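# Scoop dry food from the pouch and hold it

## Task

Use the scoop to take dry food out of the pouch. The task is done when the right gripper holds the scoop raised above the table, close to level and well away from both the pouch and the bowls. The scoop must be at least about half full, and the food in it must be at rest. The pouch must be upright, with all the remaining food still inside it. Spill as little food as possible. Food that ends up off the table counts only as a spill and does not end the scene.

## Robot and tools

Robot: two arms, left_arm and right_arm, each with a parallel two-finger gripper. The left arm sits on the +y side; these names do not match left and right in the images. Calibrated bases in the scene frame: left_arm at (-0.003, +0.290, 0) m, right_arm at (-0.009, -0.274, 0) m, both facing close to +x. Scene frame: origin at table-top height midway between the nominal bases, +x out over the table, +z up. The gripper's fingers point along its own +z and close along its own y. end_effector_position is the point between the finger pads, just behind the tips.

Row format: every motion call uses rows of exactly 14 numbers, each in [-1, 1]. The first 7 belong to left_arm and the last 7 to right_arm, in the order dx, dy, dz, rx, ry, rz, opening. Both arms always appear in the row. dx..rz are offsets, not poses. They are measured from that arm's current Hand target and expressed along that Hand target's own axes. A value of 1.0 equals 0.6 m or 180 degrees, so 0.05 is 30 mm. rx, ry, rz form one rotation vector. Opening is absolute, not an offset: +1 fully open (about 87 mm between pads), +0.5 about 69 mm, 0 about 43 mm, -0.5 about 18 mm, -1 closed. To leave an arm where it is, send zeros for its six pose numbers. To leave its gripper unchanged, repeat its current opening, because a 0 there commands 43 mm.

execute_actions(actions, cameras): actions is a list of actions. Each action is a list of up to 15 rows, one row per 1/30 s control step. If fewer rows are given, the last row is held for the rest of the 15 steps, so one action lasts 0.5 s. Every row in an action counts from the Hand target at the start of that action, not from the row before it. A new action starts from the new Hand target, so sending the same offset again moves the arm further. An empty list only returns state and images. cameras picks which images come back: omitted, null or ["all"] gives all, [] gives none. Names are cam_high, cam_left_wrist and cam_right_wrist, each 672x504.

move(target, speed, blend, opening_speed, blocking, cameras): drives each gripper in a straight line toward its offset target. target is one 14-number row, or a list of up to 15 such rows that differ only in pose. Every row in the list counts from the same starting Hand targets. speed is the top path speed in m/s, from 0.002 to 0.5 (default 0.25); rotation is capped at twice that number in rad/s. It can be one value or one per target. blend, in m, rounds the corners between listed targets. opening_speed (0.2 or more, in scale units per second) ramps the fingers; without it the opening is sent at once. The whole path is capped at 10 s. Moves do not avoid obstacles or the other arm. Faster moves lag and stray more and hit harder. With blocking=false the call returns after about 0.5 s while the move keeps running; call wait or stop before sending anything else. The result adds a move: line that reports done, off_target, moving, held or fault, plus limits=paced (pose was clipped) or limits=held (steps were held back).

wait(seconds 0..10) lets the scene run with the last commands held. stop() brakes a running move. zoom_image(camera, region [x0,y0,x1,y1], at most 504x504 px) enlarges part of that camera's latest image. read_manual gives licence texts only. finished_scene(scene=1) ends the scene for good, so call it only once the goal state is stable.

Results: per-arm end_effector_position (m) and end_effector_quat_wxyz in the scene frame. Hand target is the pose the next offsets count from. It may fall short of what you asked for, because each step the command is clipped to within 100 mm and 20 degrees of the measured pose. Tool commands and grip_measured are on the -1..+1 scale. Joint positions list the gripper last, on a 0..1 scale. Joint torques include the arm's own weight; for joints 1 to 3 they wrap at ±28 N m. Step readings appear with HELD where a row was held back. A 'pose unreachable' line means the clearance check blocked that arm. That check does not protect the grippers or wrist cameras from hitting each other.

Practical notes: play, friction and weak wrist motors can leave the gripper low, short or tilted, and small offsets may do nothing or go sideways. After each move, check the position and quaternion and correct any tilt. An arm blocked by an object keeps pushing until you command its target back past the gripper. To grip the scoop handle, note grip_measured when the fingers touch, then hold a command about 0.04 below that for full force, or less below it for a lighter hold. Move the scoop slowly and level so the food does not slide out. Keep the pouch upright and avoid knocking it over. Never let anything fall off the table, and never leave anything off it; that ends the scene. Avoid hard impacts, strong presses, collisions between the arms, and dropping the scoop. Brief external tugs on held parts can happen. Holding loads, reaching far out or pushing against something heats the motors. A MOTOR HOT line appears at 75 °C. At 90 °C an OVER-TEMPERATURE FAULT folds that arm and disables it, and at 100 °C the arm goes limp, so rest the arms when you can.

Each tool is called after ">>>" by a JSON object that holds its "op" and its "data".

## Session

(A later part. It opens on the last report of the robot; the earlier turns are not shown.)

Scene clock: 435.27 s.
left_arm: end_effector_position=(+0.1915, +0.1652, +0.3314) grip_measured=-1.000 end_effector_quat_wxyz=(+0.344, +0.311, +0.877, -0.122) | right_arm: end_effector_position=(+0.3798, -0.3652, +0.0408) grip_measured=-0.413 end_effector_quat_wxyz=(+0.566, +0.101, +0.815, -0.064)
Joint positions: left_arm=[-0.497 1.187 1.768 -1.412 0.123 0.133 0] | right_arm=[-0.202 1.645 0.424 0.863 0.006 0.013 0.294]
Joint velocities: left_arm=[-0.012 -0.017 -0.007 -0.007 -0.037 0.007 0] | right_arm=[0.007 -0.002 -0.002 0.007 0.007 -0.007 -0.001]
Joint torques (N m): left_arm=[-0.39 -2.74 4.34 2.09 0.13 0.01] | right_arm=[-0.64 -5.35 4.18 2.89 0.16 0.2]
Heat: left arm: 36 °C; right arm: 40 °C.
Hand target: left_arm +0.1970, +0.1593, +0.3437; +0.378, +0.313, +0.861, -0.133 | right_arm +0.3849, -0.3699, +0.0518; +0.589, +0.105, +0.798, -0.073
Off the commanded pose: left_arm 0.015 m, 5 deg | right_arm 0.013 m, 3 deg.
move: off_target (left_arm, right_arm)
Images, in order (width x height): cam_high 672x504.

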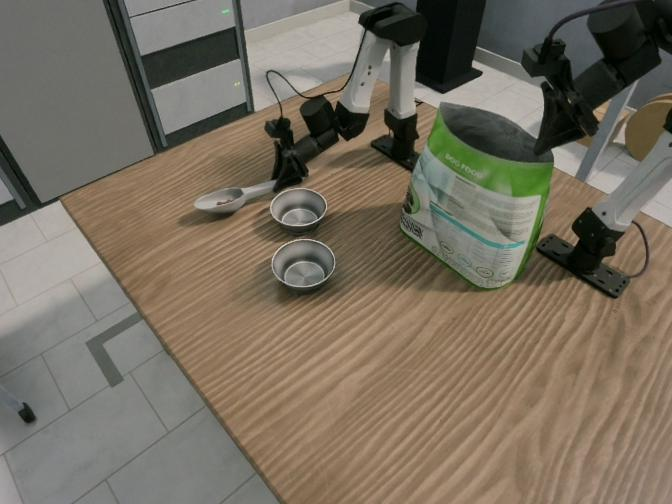

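>>> {"op": "move", "data": {"target": [0,0,0,0,0,0,-1,0.008,0,0.0025,0,0,0,-0.5], "speed": 0.03, "cameras": ["cam_right_wrist"]}}

>>> {"op": "move", "data": {"target": [0,0,0,0,0,0,-1,0.008,0,0.0025,0,0,0,-0.5], "speed": 0.03, "cameras": ["cam_high", "cam_right_wrist"]}}

>>> {"op": "zoom_image", "data": {"camera": "cam_high", "region": [160, 100, 330, 240]}}

Scene clock: 436.97 s.
left_arm: end_effector_position=(+0.1915, +0.1652, +0.3314) grip_measured=-1.000 end_effector_quat_wxyz=(+0.344, +0.311, +0.877, -0.122) | right_arm: end_effector_position=(+0.3818, -0.3656, +0.0374) grip_measured=-0.413 end_effector_quat_wxyz=(+0.568, +0.101, +0.814, -0.064)
Joint positions: left_arm=[-0.497 1.187 1.768 -1.412 0.123 0.133 0] | right_arm=[-0.202 1.672 0.424 0.895 0.006 0.013 0.294]
Joint velocities: left_arm=[0.002 0.022 0.002 -0.037 -0.007 -0.007 0] | right_arm=[0.007 -0.007 0.002 -0.022 -0.037 0.037 -0.001]
Joint torques (N m): left_arm=[-0.36 -2.69 4.26 2.09 0.13 -0.01] | right_arm=[-0.61 -5.49 3.55 2.89 0.16 0.2]
Heat: left arm: 37 °C; right arm: 40 °C.
Hand target: left_arm +0.1970, +0.1593, +0.3437; +0.378, +0.313, +0.861, -0.133 | right_arm +0.3850, -0.3699, +0.0468; +0.589, +0.105, +0.798, -0.073
Off the commanded pose: left_arm 0.015 m, 5 deg | right_arm 0.011 m, 3 deg.
move: off_target (left_arm, right_arm)
Images, in order (width x height): cam_right_wrist 672x504.

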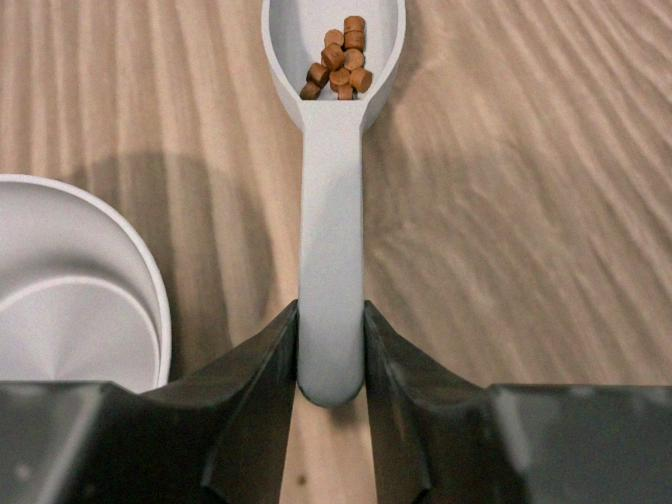

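Scene clock: 438.13 s.
left_arm: end_effector_position=(+0.1915, +0.1652, +0.3314) grip_measured=-1.000 end_effector_quat_wxyz=(+0.344, +0.311, +0.877, -0.122) | right_arm: end_effector_position=(+0.3800, -0.3652, +0.0302) grip_measured=-0.413 end_effector_quat_wxyz=(+0.566, +0.101, +0.816, -0.064)
Joint positions: left_arm=[-0.497 1.187 1.768 -1.412 0.123 0.133 0] | right_arm=[-0.202 1.7 0.413 0.928 0.006 0.013 0.294]
Joint velocities: left_arm=[0.007 -0.007 -0.002 -0.037 -0.022 -0.022 0] | right_arm=[-0.017 -0.007 -0.002 -0.007 0.007 -0.007 -0.007]
Joint torques (N m): left_arm=[-0.39 -2.69 4.31 2.09 0.13 0] | right_arm=[-0.64 -5.56 3.86 2.88 0.16 0.2]
Heat: left arm: 37 °C; right arm: 40 °C.
Hand target: left_arm +0.1970, +0.1593, +0.3437; +0.378, +0.313, +0.861, -0.133 | right_arm +0.3851, -0.3699, +0.0417; +0.589, +0.105, +0.798, -0.073
Off the commanded pose: left_arm 0.015 m, 5 deg | right_arm 0.013 m, 4 deg.
move: off_target (left_arm, right_arm)
Images, in order (width x height): cam_high 672x504, cam_right_wrist 672x504.

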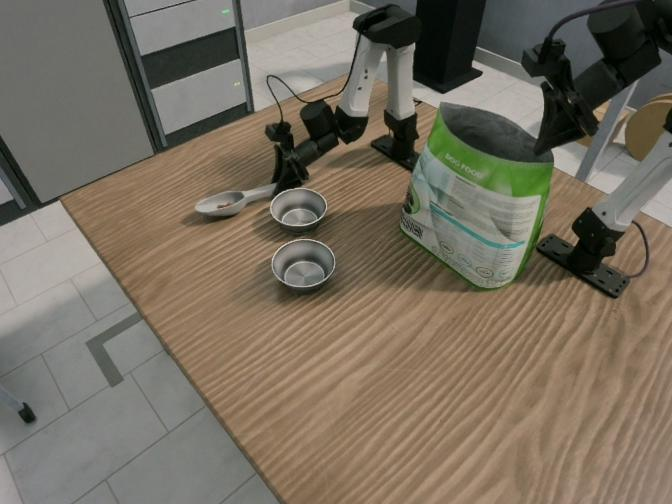

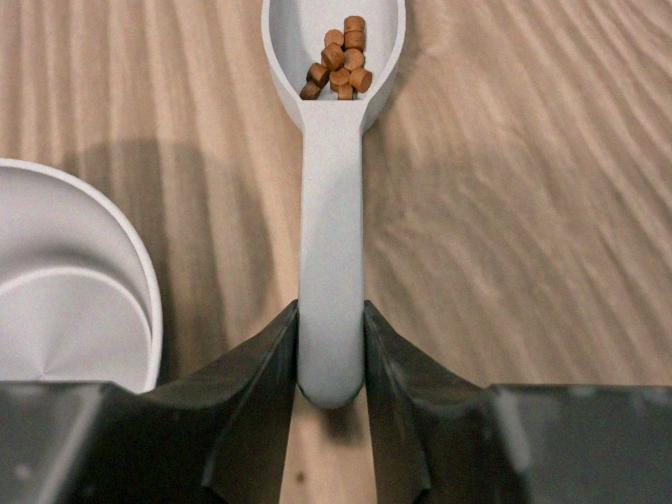

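Scaled by 2.965 from the camera's 672x504 image, which has a finer 960x720 frame.

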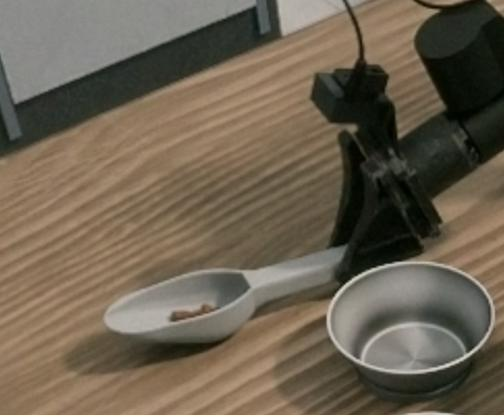

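>>> {"op": "move", "data": {"target": [0,0,0,0,0,0,-1,0.0064,0,0.002,0,0,0,-0.5], "speed": 0.03, "cameras": ["cam_right_wrist"]}}

>>> {"op": "zoom_image", "data": {"camera": "cam_right_wrist", "region": [220, 0, 460, 180]}}

Scene clock: 439.43 s.
left_arm: end_effector_position=(+0.1915, +0.1652, +0.3314) grip_measured=-1.000 end_effector_quat_wxyz=(+0.344, +0.311, +0.877, -0.122) | right_arm: end_effector_position=(+0.3815, -0.3656, +0.0277) grip_measured=-0.413 end_effector_quat_wxyz=(+0.568, +0.101, +0.815, -0.064)
Joint positions: left_arm=[-0.497 1.187 1.768 -1.412 0.123 0.133 0] | right_arm=[-0.202 1.721 0.413 0.954 0.006 0.013 0.294]
Joint velocities: left_arm=[-0.012 -0.032 -0.012 -0.007 -0.051 -0.037 0] | right_arm=[-0.012 -0.017 -0.002 0.051 0.022 0.037 -0.015]
Joint torques (N m): left_arm=[-0.35 -2.7 4.26 2.08 0.13 0.01] | right_arm=[-0.61 -5.64 3.44 2.89 0.16 0.2]
Heat: left arm: 37 °C; right arm: 40 °C.
Hand target: left_arm +0.1970, +0.1593, +0.3437; +0.378, +0.313, +0.861, -0.133 | right_arm +0.3852, -0.3699, +0.0377; +0.589, +0.105, +0.798, -0.073
Off the commanded pose: left_arm 0.015 m, 5 deg | right_arm 0.011 m, 3 deg.
move: off_target (left_arm, right_arm)
Images, in order (width x height): cam_right_wrist 672x504.

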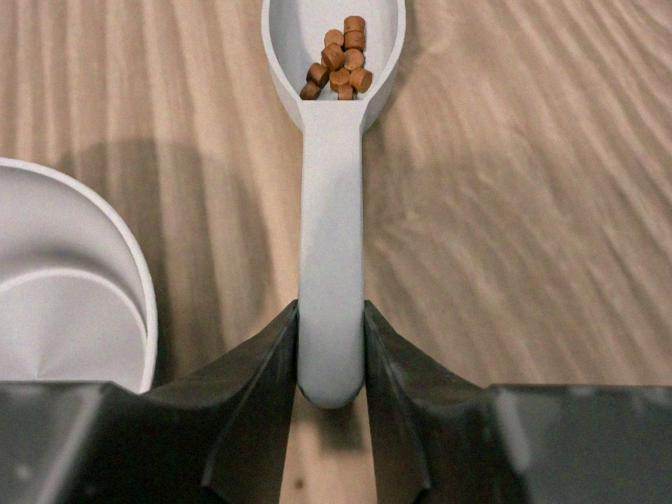

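Scaled by 2.100 from the camera's 672x504 image, which has a finer 960x720 frame.

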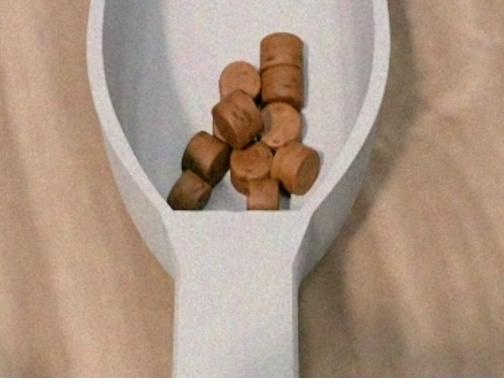

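>>> {"op": "move", "data": {"target": [0,0,0,0,0,0,-1,0.008,0,0.0025,0,0,0,-0.5], "speed": 0.03, "cameras": ["cam_high", "cam_right_wrist"]}}

>>> {"op": "zoom_image", "data": {"camera": "cam_high", "region": [160, 100, 330, 240]}}

Scene clock: 440.93 s.
left_arm: end_effector_position=(+0.1915, +0.1652, +0.3314) grip_measured=-1.000 end_effector_quat_wxyz=(+0.344, +0.311, +0.877, -0.122) | right_arm: end_effector_position=(+0.3820, -0.3657, +0.0242) grip_measured=-0.413 end_effector_quat_wxyz=(+0.571, +0.100, +0.812, -0.064)
Joint positions: left_arm=[-0.497 1.187 1.768 -1.412 0.123 0.133 0] | right_arm=[-0.202 1.75 0.405 1 0.006 0.013 0.294]
Joint velocities: left_arm=[-0.012 0.002 -0.022 0.066 -0.007 0.037 0] | right_arm=[-0.017 -0.012 0.007 -0.037 0.007 0.066 -0.001]
Joint torques (N m): left_arm=[-0.36 -2.73 4.33 2.08 0.15 -0.02] | right_arm=[-0.61 -5.59 3.49 2.77 0.16 0.2]
Heat: left arm: 37 °C; right arm: 40 °C.
Hand target: left_arm +0.1970, +0.1593, +0.3437; +0.378, +0.313, +0.861, -0.133 | right_arm +0.3853, -0.3699, +0.0326; +0.589, +0.105, +0.798, -0.073
Off the commanded pose: left_arm 0.015 m, 5 deg | right_arm 0.010 m, 3 deg.
move: off_target (left_arm, right_arm)
Images, in order (width x height): cam_high 672x504, cam_right_wrist 672x504.

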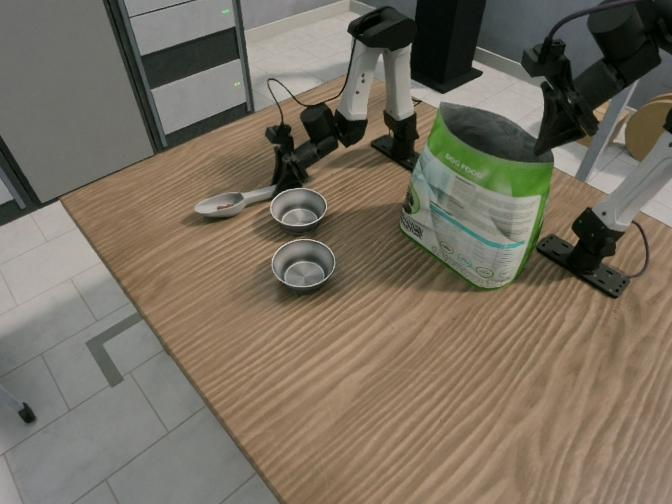

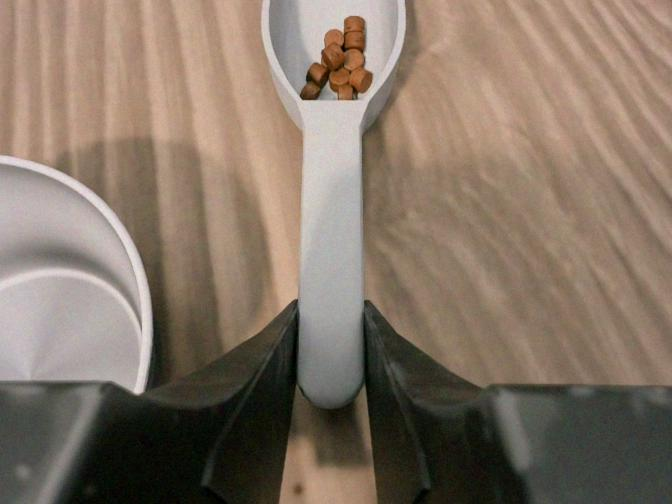

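Scaled by 2.965 from the camera's 672x504 image, which has a finer 960x720 frame.

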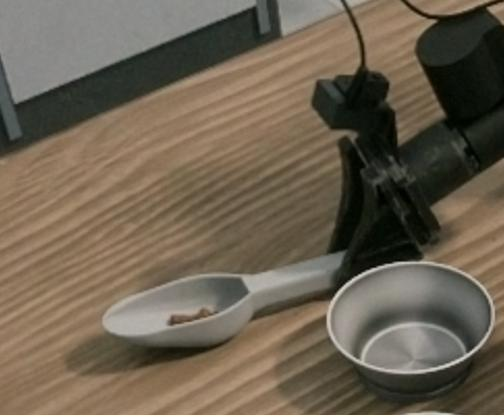

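>>> {"op": "move", "data": {"target": [0,0,0,0,0,0,-1,0.004,0,0.0012,0,0,0,-0.36], "speed": 0.03, "opening_speed": 0.2, "cameras": ["cam_high", "cam_right_wrist"]}}

>>> {"op": "zoom_image", "data": {"camera": "cam_high", "region": [160, 100, 330, 240]}}

Scene clock: 442.50 s.
left_arm: end_effector_position=(+0.1915, +0.1652, +0.3314) grip_measured=-1.000 end_effector_quat_wxyz=(+0.344, +0.311, +0.877, -0.122) | right_arm: end_effector_position=(+0.3835, -0.3660, +0.0240) grip_measured=-0.360 end_effector_quat_wxyz=(+0.575, +0.100, +0.809, -0.065)
Joint positions: left_arm=[-0.497 1.187 1.768 -1.412 0.123 0.133 0] | right_arm=[-0.202 1.764 0.405 1.023 0.006 0.013 0.32]
Joint velocities: left_arm=[-0.012 0.017 -0.017 -0.066 -0.051 -0.007 0] | right_arm=[0.017 0.007 0.002 0.007 0.037 -0.037 -0.007]
Joint torques (N m): left_arm=[-0.34 -2.7 4.36 2.09 0.15 -0.01] | right_arm=[-0.61 -5.53 3.25 2.69 0.16 0.2]
Heat: left arm: 37 °C; right arm: 40 °C.
Hand target: left_arm +0.1970, +0.1593, +0.3437; +0.378, +0.313, +0.861, -0.133 | right_arm +0.3853, -0.3699, +0.0301; +0.589, +0.105, +0.798, -0.073
Off the commanded pose: left_arm 0.015 m, 5 deg | right_arm 0.007 m, 2 deg.
move: off_target (left_arm)
Images, in order (width x height): cam_high 672x504, cam_right_wrist 672x504.

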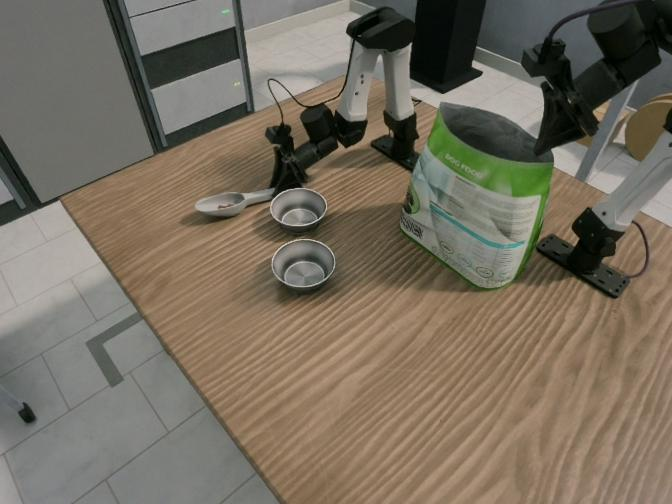

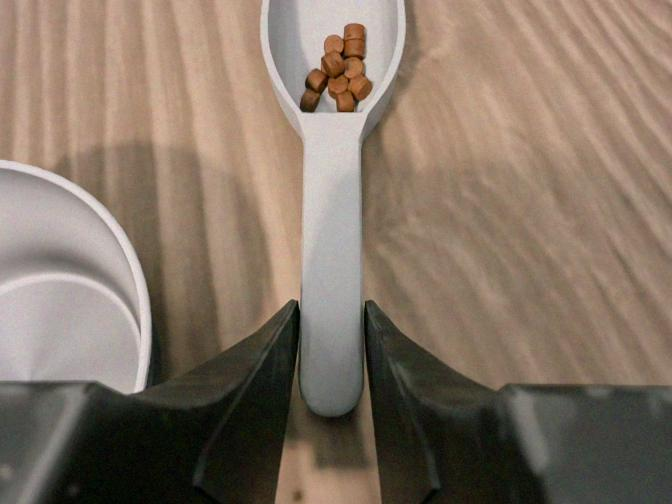

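Scaled by 2.965 from the camera's 672x504 image, which has a finer 960x720 frame.

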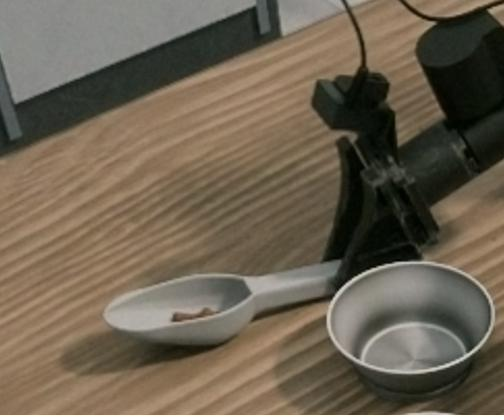

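>>> {"op": "move", "data": {"target": [0,0,0,0,0,0,-1,0,0,0,0,0,0,-0.1], "opening_speed": 0.3, "cameras": []}}

>>> {"op": "move", "data": {"target": [0,0,0,0,0,0,-1,-0.1592,0,-0.0493,0,0,0,-0.1], "speed": 0.1, "cameras": ["cam_high", "cam_right_wrist"]}}

>>> {"op": "zoom_image", "data": {"camera": "cam_high", "region": [160, 100, 330, 240]}}

Scene clock: 444.53 s.
left_arm: end_effector_position=(+0.1915, +0.1652, +0.3314) grip_measured=-1.000 end_effector_quat_wxyz=(+0.344, +0.311, +0.877, -0.122) | right_arm: end_effector_position=(+0.3837, -0.3661, +0.0243) grip_measured=-0.100 end_effector_quat_wxyz=(+0.576, +0.100, +0.809, -0.065)
Joint positions: left_arm=[-0.497 1.187 1.768 -1.412 0.123 0.133 0] | right_arm=[-0.202 1.764 0.405 1.024 0.006 0.013 0.45]
Joint velocities: left_arm=[-0.007 -0.012 -0.002 0.007 0.007 -0.037 0] | right_arm=[0.017 0.002 -0.002 -0.007 -0.022 -0.037 0.004]
Joint torques (N m): left_arm=[-0.38 -2.61 4.21 2.08 0.14 0.01] | right_arm=[-0.61 -5.55 3.25 2.7 0.16 0.2]
Heat: left arm: 37 °C; right arm: 40 °C.
Hand target: left_arm +0.1970, +0.1593, +0.3437; +0.378, +0.313, +0.861, -0.133 | right_arm +0.3853, -0.3699, +0.0301; +0.589, +0.105, +0.798, -0.073
Off the commanded pose: left_arm 0.015 m, 5 deg | right_arm 0.007 m, 2 deg.
move: off_target (left_arm)
No camera images: "cameras" was empty.

Scene clock: 446.57 s.
left_arm: end_effector_position=(+0.1915, +0.1652, +0.3314) grip_measured=-1.000 end_effector_quat_wxyz=(+0.344, +0.311, +0.877, -0.122) | right_arm: end_effector_position=(+0.3805, -0.3653, +0.1167) grip_measured=-0.100 end_effector_quat_wxyz=(+0.585, +0.099, +0.802, -0.066)
Joint positions: left_arm=[-0.497 1.187 1.768 -1.412 0.123 0.133 0] | right_arm=[-0.202 1.358 0.536 0.51 0.006 0.013 0.45]
Joint velocities: left_arm=[0.007 -0.002 -0.002 -0.066 0.095 -0.051 0] | right_arm=[-0.007 -0.002 0.002 0.037 0.007 -0.007 -0.001]
Joint torques (N m): left_arm=[-0.32 -2.65 4.26 2.09 0.15 -0.01] | right_arm=[-0.7 -6.43 9.58 1.64 0.15 0.2]
Heat: left arm: 37 °C; right arm: 40 °C.
Hand target: left_arm +0.1970, +0.1593, +0.3437; +0.378, +0.313, +0.861, -0.133 | right_arm +0.3838, -0.3698, +0.1305; +0.589, +0.105, +0.798, -0.073
Off the commanded pose: left_arm 0.015 m, 5 deg | right_arm 0.015 m, 1 deg.
move: off_target (left_arm, right_arm)
Images, in order (width x height): cam_high 672x504, cam_right_wrist 672x504.

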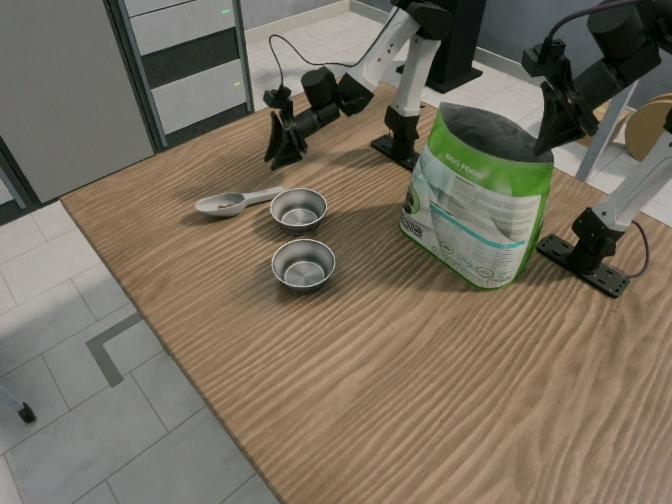

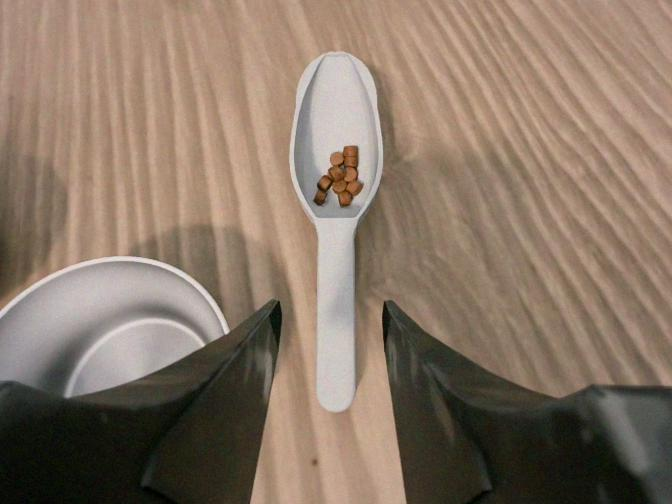

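Scaled by 2.965 from the camera's 672x504 image, which has a finer 960x720 frame.

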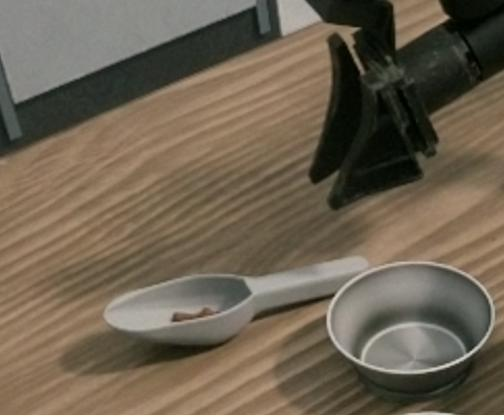

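>>> {"op": "move", "data": {"target": [0,0,0,0,0,0,-1,-0.0348,0.0013,0.113,0,0.1722,0,-0.1], "speed": 0.1, "cameras": ["cam_right_wrist"]}}

Scene clock: 452.43 s.
left_arm: end_effector_position=(+0.1915, +0.1652, +0.3314) grip_measured=-1.000 end_effector_quat_wxyz=(+0.344, +0.311, +0.877, -0.122) | right_arm: end_effector_position=(+0.4502, -0.3814, +0.1256) grip_measured=-0.100 end_effector_quat_wxyz=(+0.357, +0.115, +0.926, -0.041)
Joint positions: left_arm=[-0.497 1.187 1.768 -1.412 0.123 0.133 0] | right_arm=[-0.202 1.816 1.453 -0.471 0.006 0.016 0.45]
Joint velocities: left_arm=[-0.012 -0.007 0.022 0.051 -0.022 0.007 0] | right_arm=[0.002 -0.012 -0.012 -0.022 -0.007 -0.051 -0.004]
Joint torques (N m): left_arm=[-0.38 -2.76 4.37 2.1 0.12 0] | right_arm=[-1.01 -8.68 10.33 1.27 0.08 0.2]
Heat: left arm: 37 °C; right arm: 40 °C.
Hand target: left_arm +0.1970, +0.1593, +0.3437; +0.378, +0.313, +0.861, -0.133 | right_arm +0.4514, -0.3860, +0.1322; +0.354, +0.120, +0.926, -0.045
Off the commanded pose: left_arm 0.015 m, 5 deg | right_arm 0.008 m, 1 deg.
move: off_target (left_arm)
Images, in order (width x height): cam_right_wrist 672x504.

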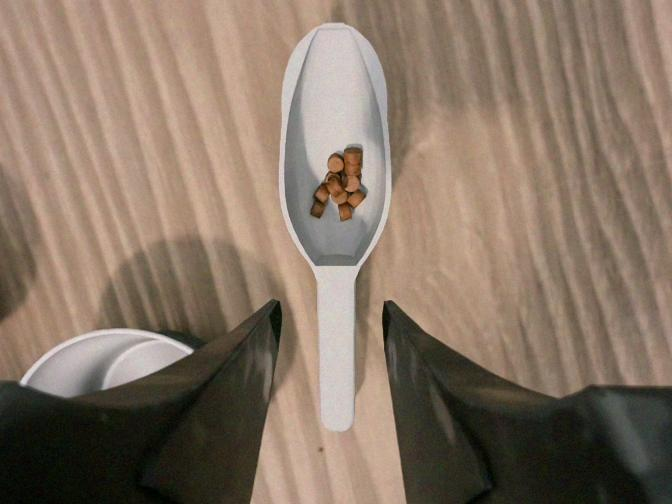

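>>> {"op": "move", "data": {"target": [0,0,0,0,0,0,-1,0.0975,0,0.0915,0,0,0,-0.2], "speed": 0.08, "cameras": ["cam_right_wrist", "cam_high"]}}

>>> {"op": "zoom_image", "data": {"camera": "cam_high", "region": [160, 80, 330, 240]}}

Scene clock: 456.33 s.
left_arm: end_effector_position=(+0.1915, +0.1652, +0.3314) grip_measured=-1.000 end_effector_quat_wxyz=(+0.344, +0.311, +0.877, -0.122) | right_arm: end_effector_position=(+0.4407, -0.3792, +0.0525) grip_measured=-0.200 end_effector_quat_wxyz=(+0.342, +0.116, +0.932, -0.039)
Joint positions: left_arm=[-0.497 1.187 1.768 -1.412 0.123 0.133 0] | right_arm=[-0.202 1.873 1.244 -0.24 0.006 0.016 0.4]
Joint velocities: left_arm=[-0.002 -0.022 -0.007 -0.081 -0.037 -0.022 0] | right_arm=[-0.002 -0.002 -0.007 -0.022 0.037 -0.007 -0.006]
Joint torques (N m): left_arm=[-0.39 -2.69 4.29 2.08 0.14 0] | right_arm=[-0.95 -9.14 5.6 2.14 0.08 0.2]
Heat: left arm: 37 °C; right arm: 40 °C.
Hand target: left_arm +0.1970, +0.1593, +0.3437; +0.378, +0.313, +0.861, -0.133 | right_arm +0.4457, -0.3843, +0.0522; +0.354, +0.120, +0.926, -0.045
Off the commanded pose: left_arm 0.015 m, 5 deg | right_arm 0.006 m, 2 deg.
move: off_target (left_arm)
Images, in order (width x height): cam_high 672x504, cam_right_wrist 672x504.

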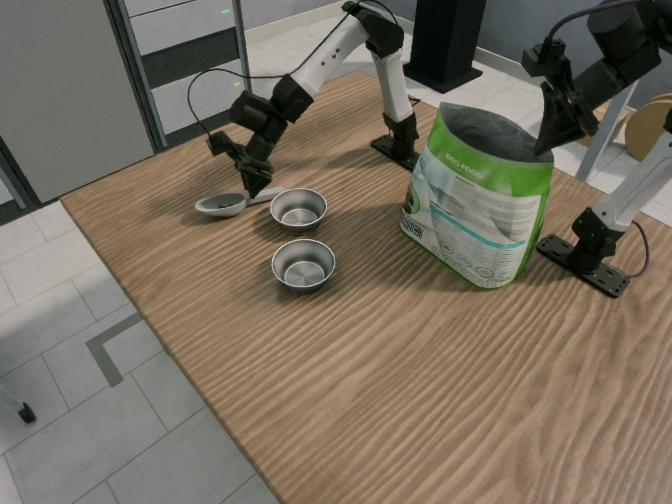

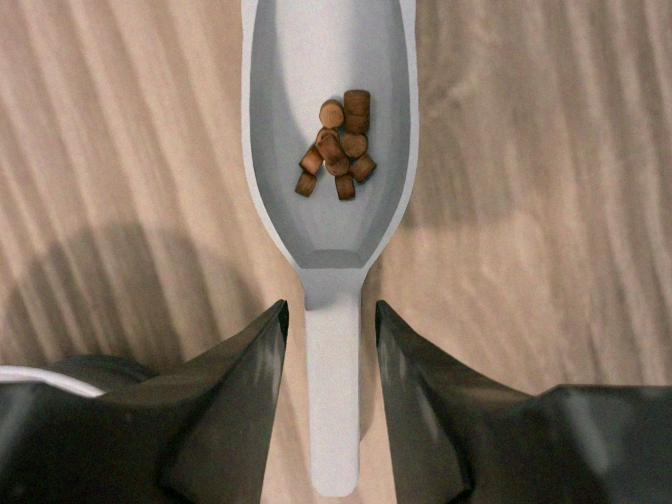

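Scaled by 2.965 from the camera's 672x504 image, which has a finer 960x720 frame.

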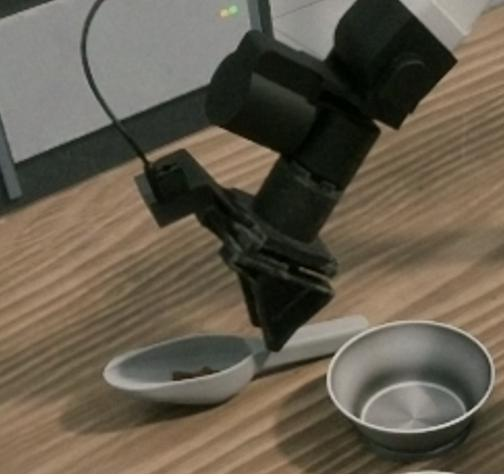

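>>> {"op": "move", "data": {"target": [0,0,0,0,0,0,-1,0.0256,0,0.0286,0,0,0,-0.2], "speed": 0.05, "cameras": ["cam_right_wrist", "cam_high"]}}

>>> {"op": "zoom_image", "data": {"camera": "cam_high", "region": [160, 80, 330, 240]}}

Scene clock: 458.33 s.
left_arm: end_effector_position=(+0.1915, +0.1652, +0.3314) grip_measured=-1.000 end_effector_quat_wxyz=(+0.344, +0.311, +0.877, -0.122) | right_arm: end_effector_position=(+0.4416, -0.3794, +0.0299) grip_measured=-0.200 end_effector_quat_wxyz=(+0.342, +0.116, +0.932, -0.039)
Joint positions: left_arm=[-0.497 1.187 1.768 -1.412 0.123 0.133 0] | right_arm=[-0.202 1.912 1.197 -0.152 0.006 0.016 0.4]
Joint velocities: left_arm=[-0.007 -0.017 -0.002 -0.022 0.051 -0.095 0] | right_arm=[-0.012 -0.002 -0.007 0.095 -0.066 -0.022 -0.004]
Joint torques (N m): left_arm=[-0.43 -2.73 4.36 2.07 0.13 0] | right_arm=[-0.94 -9.14 5.38 2.15 0.08 0.2]
Heat: left arm: 37 °C; right arm: 40 °C.
Hand target: left_arm +0.1970, +0.1593, +0.3437; +0.378, +0.313, +0.861, -0.133 | right_arm +0.4461, -0.3843, +0.0291; +0.354, +0.120, +0.926, -0.045
Off the commanded pose: left_arm 0.015 m, 5 deg | right_arm 0.006 m, 2 deg.
move: off_target (left_arm)
Images, in order (width x height): cam_high 672x504, cam_right_wrist 672x504.

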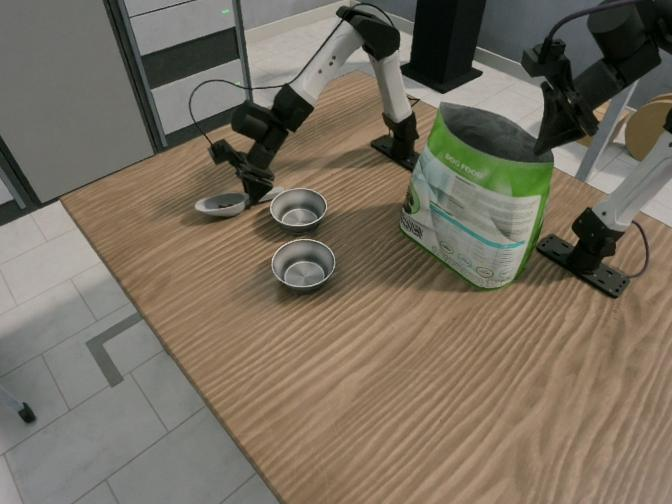

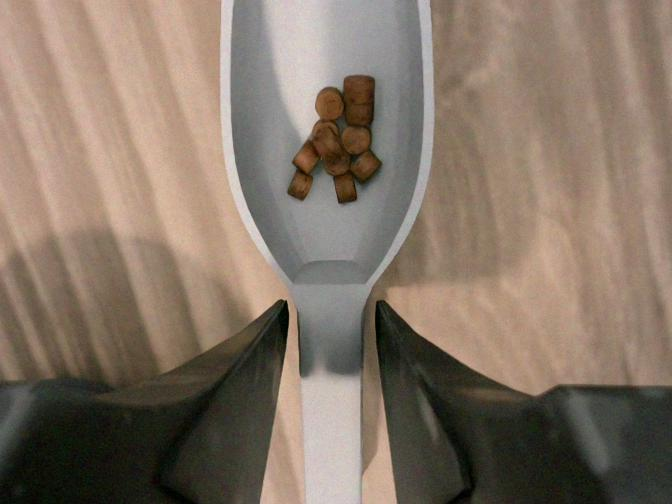

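Scaled by 2.965 from the camera's 672x504 image, which has a finer 960x720 frame.

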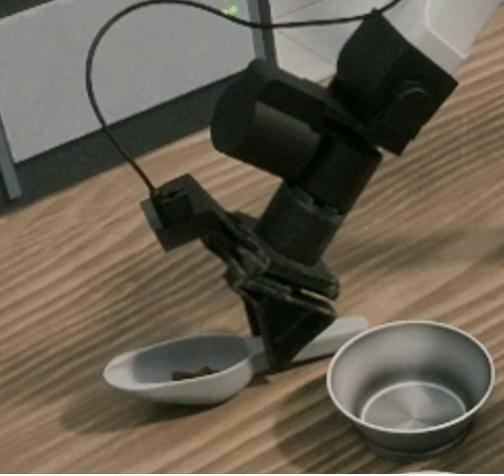

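>>> {"op": "move", "data": {"target": [0,0,0,0,0,0,-1,0,0,0,0,0,0,-0.5], "opening_speed": 0.3, "cameras": ["cam_right_wrist"]}}

Scene clock: 460.03 s.
left_arm: end_effector_position=(+0.1915, +0.1652, +0.3314) grip_measured=-1.000 end_effector_quat_wxyz=(+0.344, +0.311, +0.877, -0.122) | right_arm: end_effector_position=(+0.4416, -0.3794, +0.0299) grip_measured=-0.413 end_effector_quat_wxyz=(+0.342, +0.116, +0.932, -0.039)
Joint positions: left_arm=[-0.497 1.187 1.768 -1.412 0.123 0.133 0] | right_arm=[-0.202 1.912 1.197 -0.152 0.006 0.016 0.294]
Joint velocities: left_arm=[-0.012 0.002 -0.017 0.037 0.11 0.007 0] | right_arm=[-0.007 0.012 0.017 0.037 -0.022 -0.037 -0.004]
Joint torques (N m): left_arm=[-0.34 -2.66 4.29 2.08 0.13 0] | right_arm=[-0.92 -9.14 5.37 2.15 0.08 0.2]
Heat: left arm: 38 °C; right arm: 40 °C.
Hand target: left_arm +0.1970, +0.1593, +0.3437; +0.378, +0.313, +0.861, -0.133 | right_arm +0.4461, -0.3843, +0.0291; +0.354, +0.120, +0.926, -0.045
Off the commanded pose: left_arm 0.015 m, 5 deg | right_arm 0.007 m, 2 deg.
move: off_target (left_arm)
Images, in order (width x height): cam_right_wrist 672x504.

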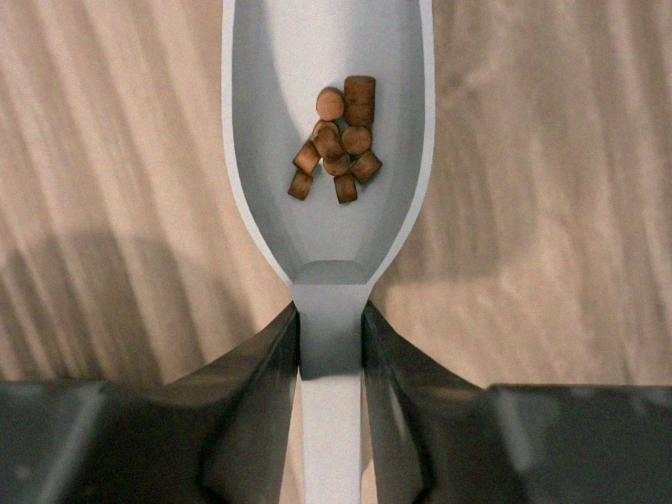

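>>> {"op": "move", "data": {"target": [0.0045,0.0512,-0.0542,0,0,0,-1,-0.1111,0,-0.1243,0,0,0,-0.5], "speed": 0.08}}

>>> {"op": "zoom_image", "data": {"camera": "cam_high", "region": [150, 60, 330, 230]}}

Scene clock: 464.43 s.
left_arm: end_effector_position=(+0.2022, +0.2017, +0.3575) grip_measured=-1.000 end_effector_quat_wxyz=(+0.375, +0.309, +0.865, -0.127) | right_arm: end_effector_position=(+0.4418, -0.3792, +0.1007) grip_measured=-0.413 end_effector_quat_wxyz=(+0.332, +0.116, +0.935, -0.038)
Joint positions: left_arm=[-0.205 1.212 1.896 -1.497 0.33 0.344 0] | right_arm=[-0.202 1.838 1.408 -0.459 0.005 0.016 0.294]
Joint velocities: left_arm=[0.012 0.012 0.012 0.022 0.007 -0.022 0] | right_arm=[0.012 -0.012 -0.007 -0.007 -0.022 -0.022 0.004]
Joint torques (N m): left_arm=[0.69 -0.76 6.72 1.21 0.3 0.01] | right_arm=[-0.98 -13.48 10.18 1.28 0.08 0.2]
Heat: left arm: 37 °C; right arm: 40 °C.
Hand target: left_arm +0.1971, +0.2004, +0.3639; +0.378, +0.313, +0.861, -0.133 | right_arm +0.4446, -0.3843, +0.1292; +0.354, +0.120, +0.926, -0.045
Off the commanded pose: left_arm 0.009 m, 1 deg | right_arm 0.029 m, 3 deg.
move: off_target (right_arm)

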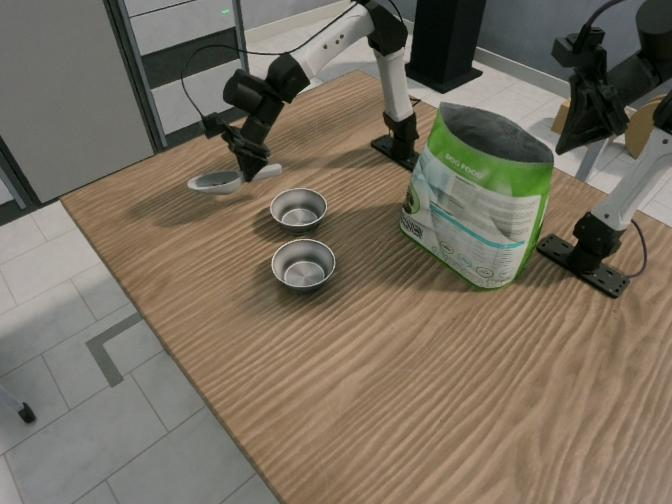

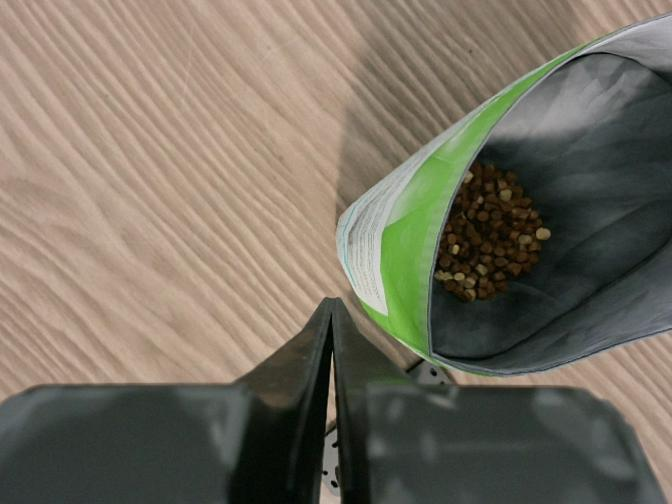

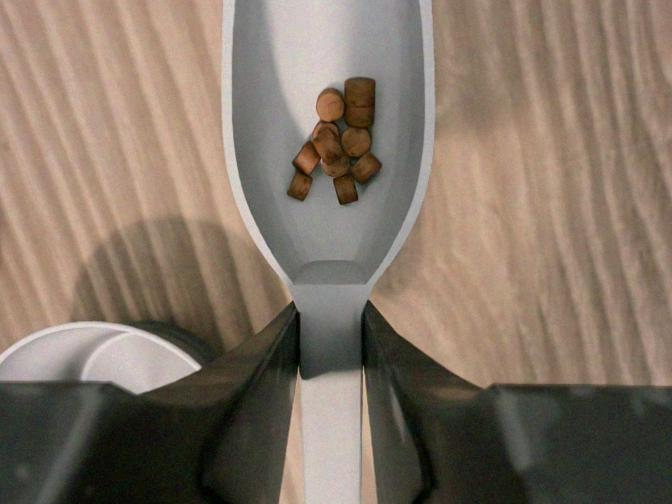

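Scaled by 2.800 from the camera's 672x504 image, which has a finer 960x720 frame.

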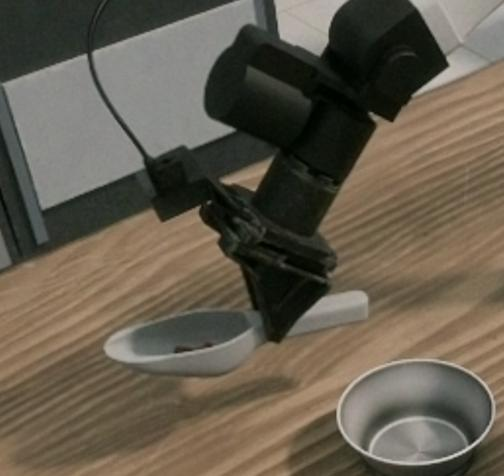

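>>> {"op": "move", "data": {"target": [[0,0,0,0,0,0,-1,-0.0058,0.0998,-0.2648,-0.0548,0,-0.0613,-0.5],[0,0,0,0,0,0,-1,0.0252,0.2432,-0.4938,-0.1585,0,-0.1773,-0.5],[0,0,0,0,0,0,-1,0.1275,0.3178,-0.6413,-0.2695,0,-0.3015,-0.5],[0,0,0,0,0,0,-1,0.2192,0.3868,-0.7343,-0.351,0,-0.3926,-0.5]], "speed": 0.12, "blend": [0.02,0.02,0.02,0]}}

Scene clock: 473.10 s.
left_arm: end_effector_position=(+0.2019, +0.2018, +0.3573) grip_measured=-1.000 end_effector_quat_wxyz=(+0.374, +0.309, +0.865, -0.127) | right_arm: end_effector_position=(+0.1291, -0.0659, +0.3577) grip_measured=-0.413 end_effector_quat_wxyz=(+0.294, -0.586, +0.722, +0.222)
Joint positions: left_arm=[-0.205 1.212 1.896 -1.498 0.33 0.346 0] | right_arm=[0.839 1.364 2.036 -1.557 -0.345 -0.426 0.293]
Joint velocities: left_arm=[-0.032 0.002 -0.017 -0.007 -0.007 -0.037 0] | right_arm=[0.012 -0.002 -0.007 0.022 -0.007 0.066 -0.01]
Joint torques (N m): left_arm=[0.66 -0.69 6.78 1.23 0.3 0] | right_arm=[0.47 -3.45 7.73 1.26 -0.43 0.04]
Heat: left arm: 36 °C; right arm: 40 °C.
Hand target: left_arm +0.1971, +0.2004, +0.3639; +0.378, +0.313, +0.861, -0.133 | right_arm +0.1206, -0.0691, +0.3677; +0.273, -0.601, +0.715, +0.229
Off the commanded pose: left_arm 0.008 m, 1 deg | right_arm 0.014 m, 3 deg.
joint sent to its limit (right arm) — joint 4 (wrist pitch), lower limit. The joint targets are off in position, not in orientation.
move: off_target (right_arm)

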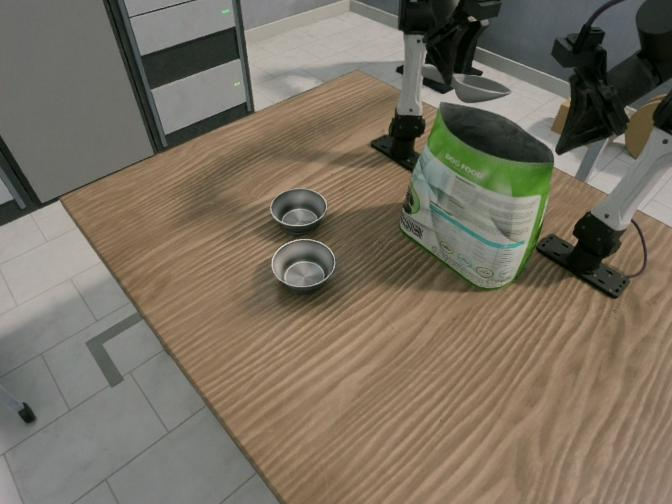

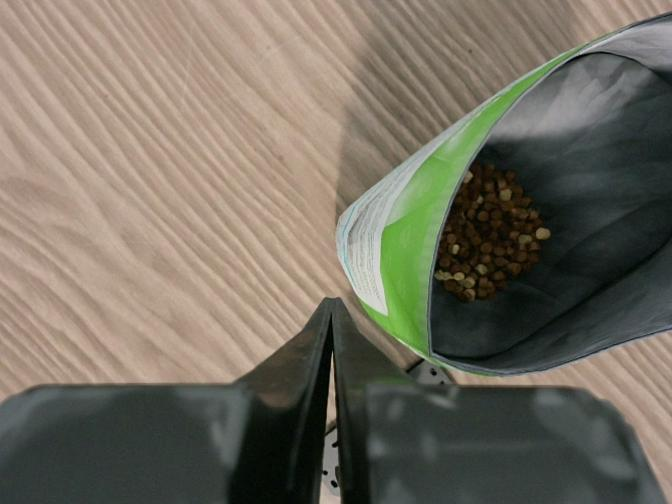

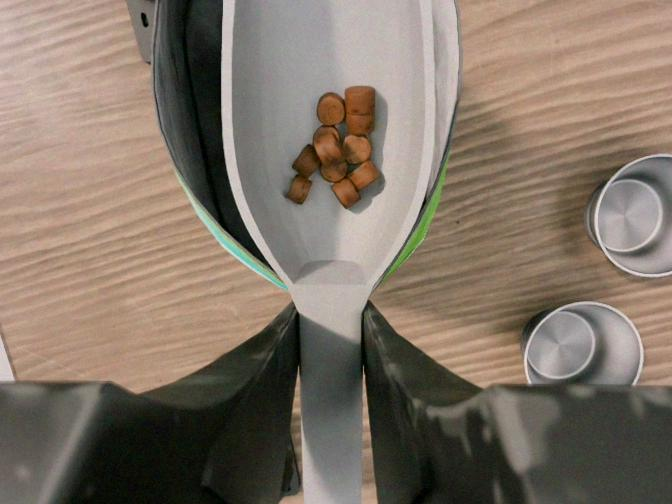

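>>> {"op": "zoom_image", "data": {"camera": "cam_high", "region": [380, 20, 580, 190]}}

Scaled by 2.520 from the camera's 672x504 image, which has a finer 960x720 frame.

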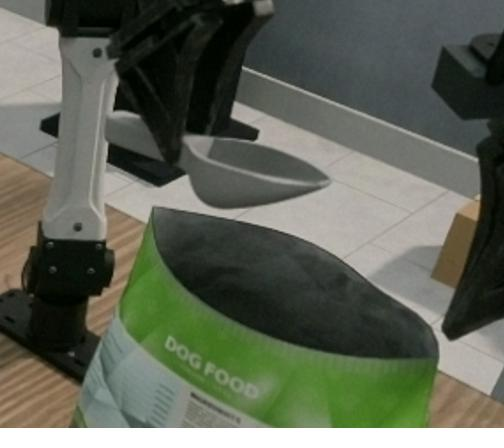

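>>> {"op": "move", "data": {"target": [[0,0,0,0,0,0,-1,0.0505,-0.1285,-0.039,0.0818,0,0.0915,-0.5],[0,0,0,0,0,0,-1,0.1448,-0.2963,-0.0673,0.1929,0,0.2158,-0.5],[0,0,0,0,0,0,-1,0.3622,-0.4592,-0.0608,0.2966,0,0.3317,-0.5],[0,0,0,0,0,0,-1,0.6137,-0.6247,0.0498,0.3514,0,0.393,-0.5]], "speed": 0.12, "blend": [0.02,0.02,0.02,0], "cameras": ["cam_high", "cam_right_wrist"]}}

>>> {"op": "zoom_image", "data": {"camera": "cam_high", "region": [160, 80, 330, 240]}}

Scene clock: 487.67 s.
left_arm: end_effector_position=(+0.2019, +0.2018, +0.3573) grip_measured=-1.000 end_effector_quat_wxyz=(+0.374, +0.309, +0.865, -0.127) | right_arm: end_effector_position=(+0.4421, -0.3665, +0.0977) grip_measured=-0.413 end_effector_quat_wxyz=(+0.334, +0.113, +0.935, -0.033)
Joint positions: left_arm=[-0.205 1.212 1.896 -1.498 0.33 0.346 0] | right_arm=[-0.174 1.83 1.385 -0.442 0.011 0.036 0.294]
Joint velocities: left_arm=[0.007 -0.007 0.002 0.051 -0.007 -0.007 0] | right_arm=[-0.002 -0.007 -0.007 0.081 0.037 -0.022 -0.004]
Joint torques (N m): left_arm=[0.62 -0.7 6.75 1.21 0.3 0.01] | right_arm=[-0.81 -9.4 6.24 2.23 0.18 0.2]
Heat: left arm: 35 °C; right arm: 40 °C.
Hand target: left_arm +0.1971, +0.2004, +0.3639; +0.378, +0.313, +0.861, -0.133 | right_arm +0.4504, -0.3757, +0.1024; +0.354, +0.121, +0.926, -0.046
Off the commanded pose: left_arm 0.008 m, 1 deg | right_arm 0.019 m, 3 deg.
move: off_target (right_arm)
Images, in order (width x height): cam_high 672x504, cam_right_wrist 672x504.

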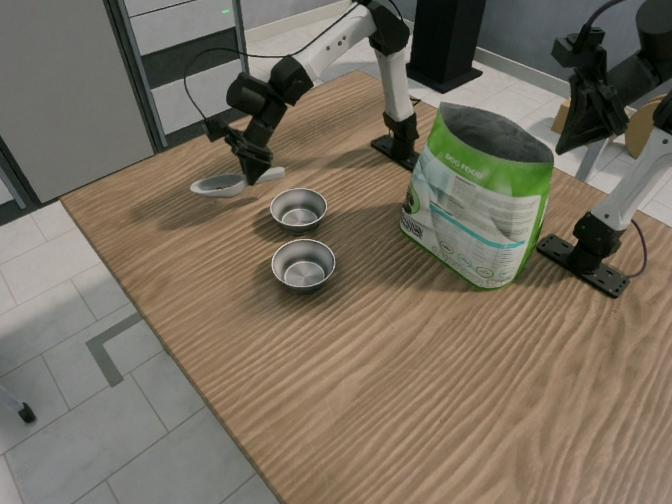

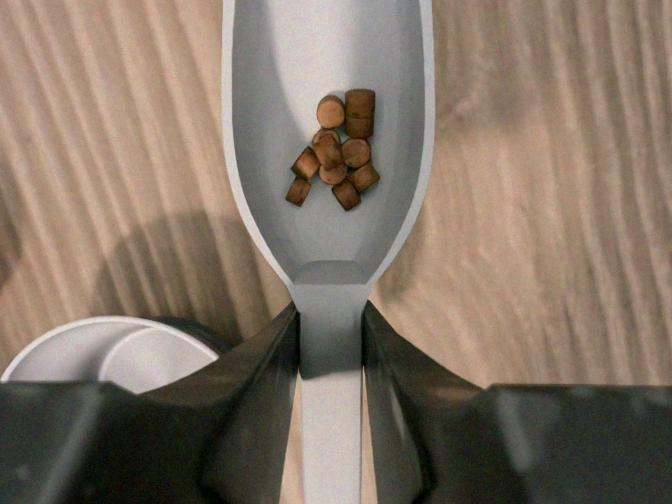

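Scaled by 2.965 from the camera's 672x504 image, which has a finer 960x720 frame.

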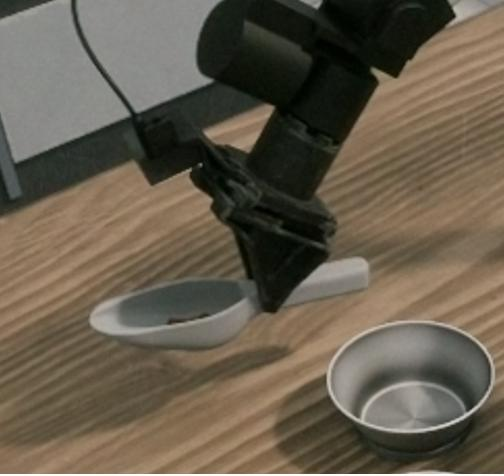

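>>> {"op": "move", "data": {"target": [0,0,0,0,0,0,-1,0.0722,-0.0502,0.0742,0,0,0,-0.5], "speed": 0.1, "cameras": ["cam_right_wrist"]}}

Scene clock: 489.90 s.
left_arm: end_effector_position=(+0.2019, +0.2018, +0.3573) grip_measured=-1.000 end_effector_quat_wxyz=(+0.374, +0.309, +0.865, -0.127) | right_arm: end_effector_position=(+0.4320, -0.4051, +0.0374) grip_measured=-0.412 end_effector_quat_wxyz=(+0.334, +0.132, +0.932, -0.051)
Joint positions: left_arm=[-0.205 1.212 1.896 -1.498 0.33 0.346 0] | right_arm=[-0.26 1.898 1.22 -0.204 0.003 -0.007 0.294]
Joint velocities: left_arm=[-0.012 0.007 -0.002 0.022 -0.022 -0.007 0] | right_arm=[-0.007 0.002 -0.017 0.022 -0.081 -0.022 -0.004]
Joint torques (N m): left_arm=[0.54 -0.77 6.76 1.21 0.28 0] | right_arm=[-0.73 -9.43 5.65 2.22 -0.2 0.03]
Heat: left arm: 35 °C; right arm: 40 °C.
Hand target: left_arm +0.1971, +0.2004, +0.3639; +0.378, +0.313, +0.861, -0.133 | right_arm +0.4413, -0.4042, +0.0401; +0.354, +0.121, +0.926, -0.046
Off the commanded pose: left_arm 0.008 m, 1 deg | right_arm 0.009 m, 3 deg.
move: off_target (right_arm)
Images, in order (width x height): cam_right_wrist 672x504.

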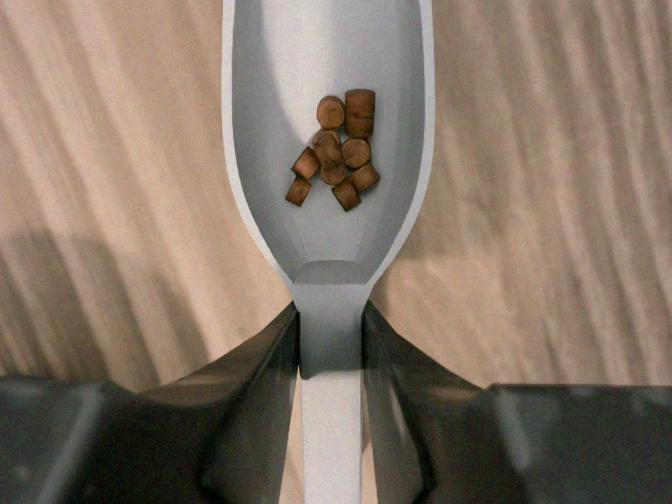

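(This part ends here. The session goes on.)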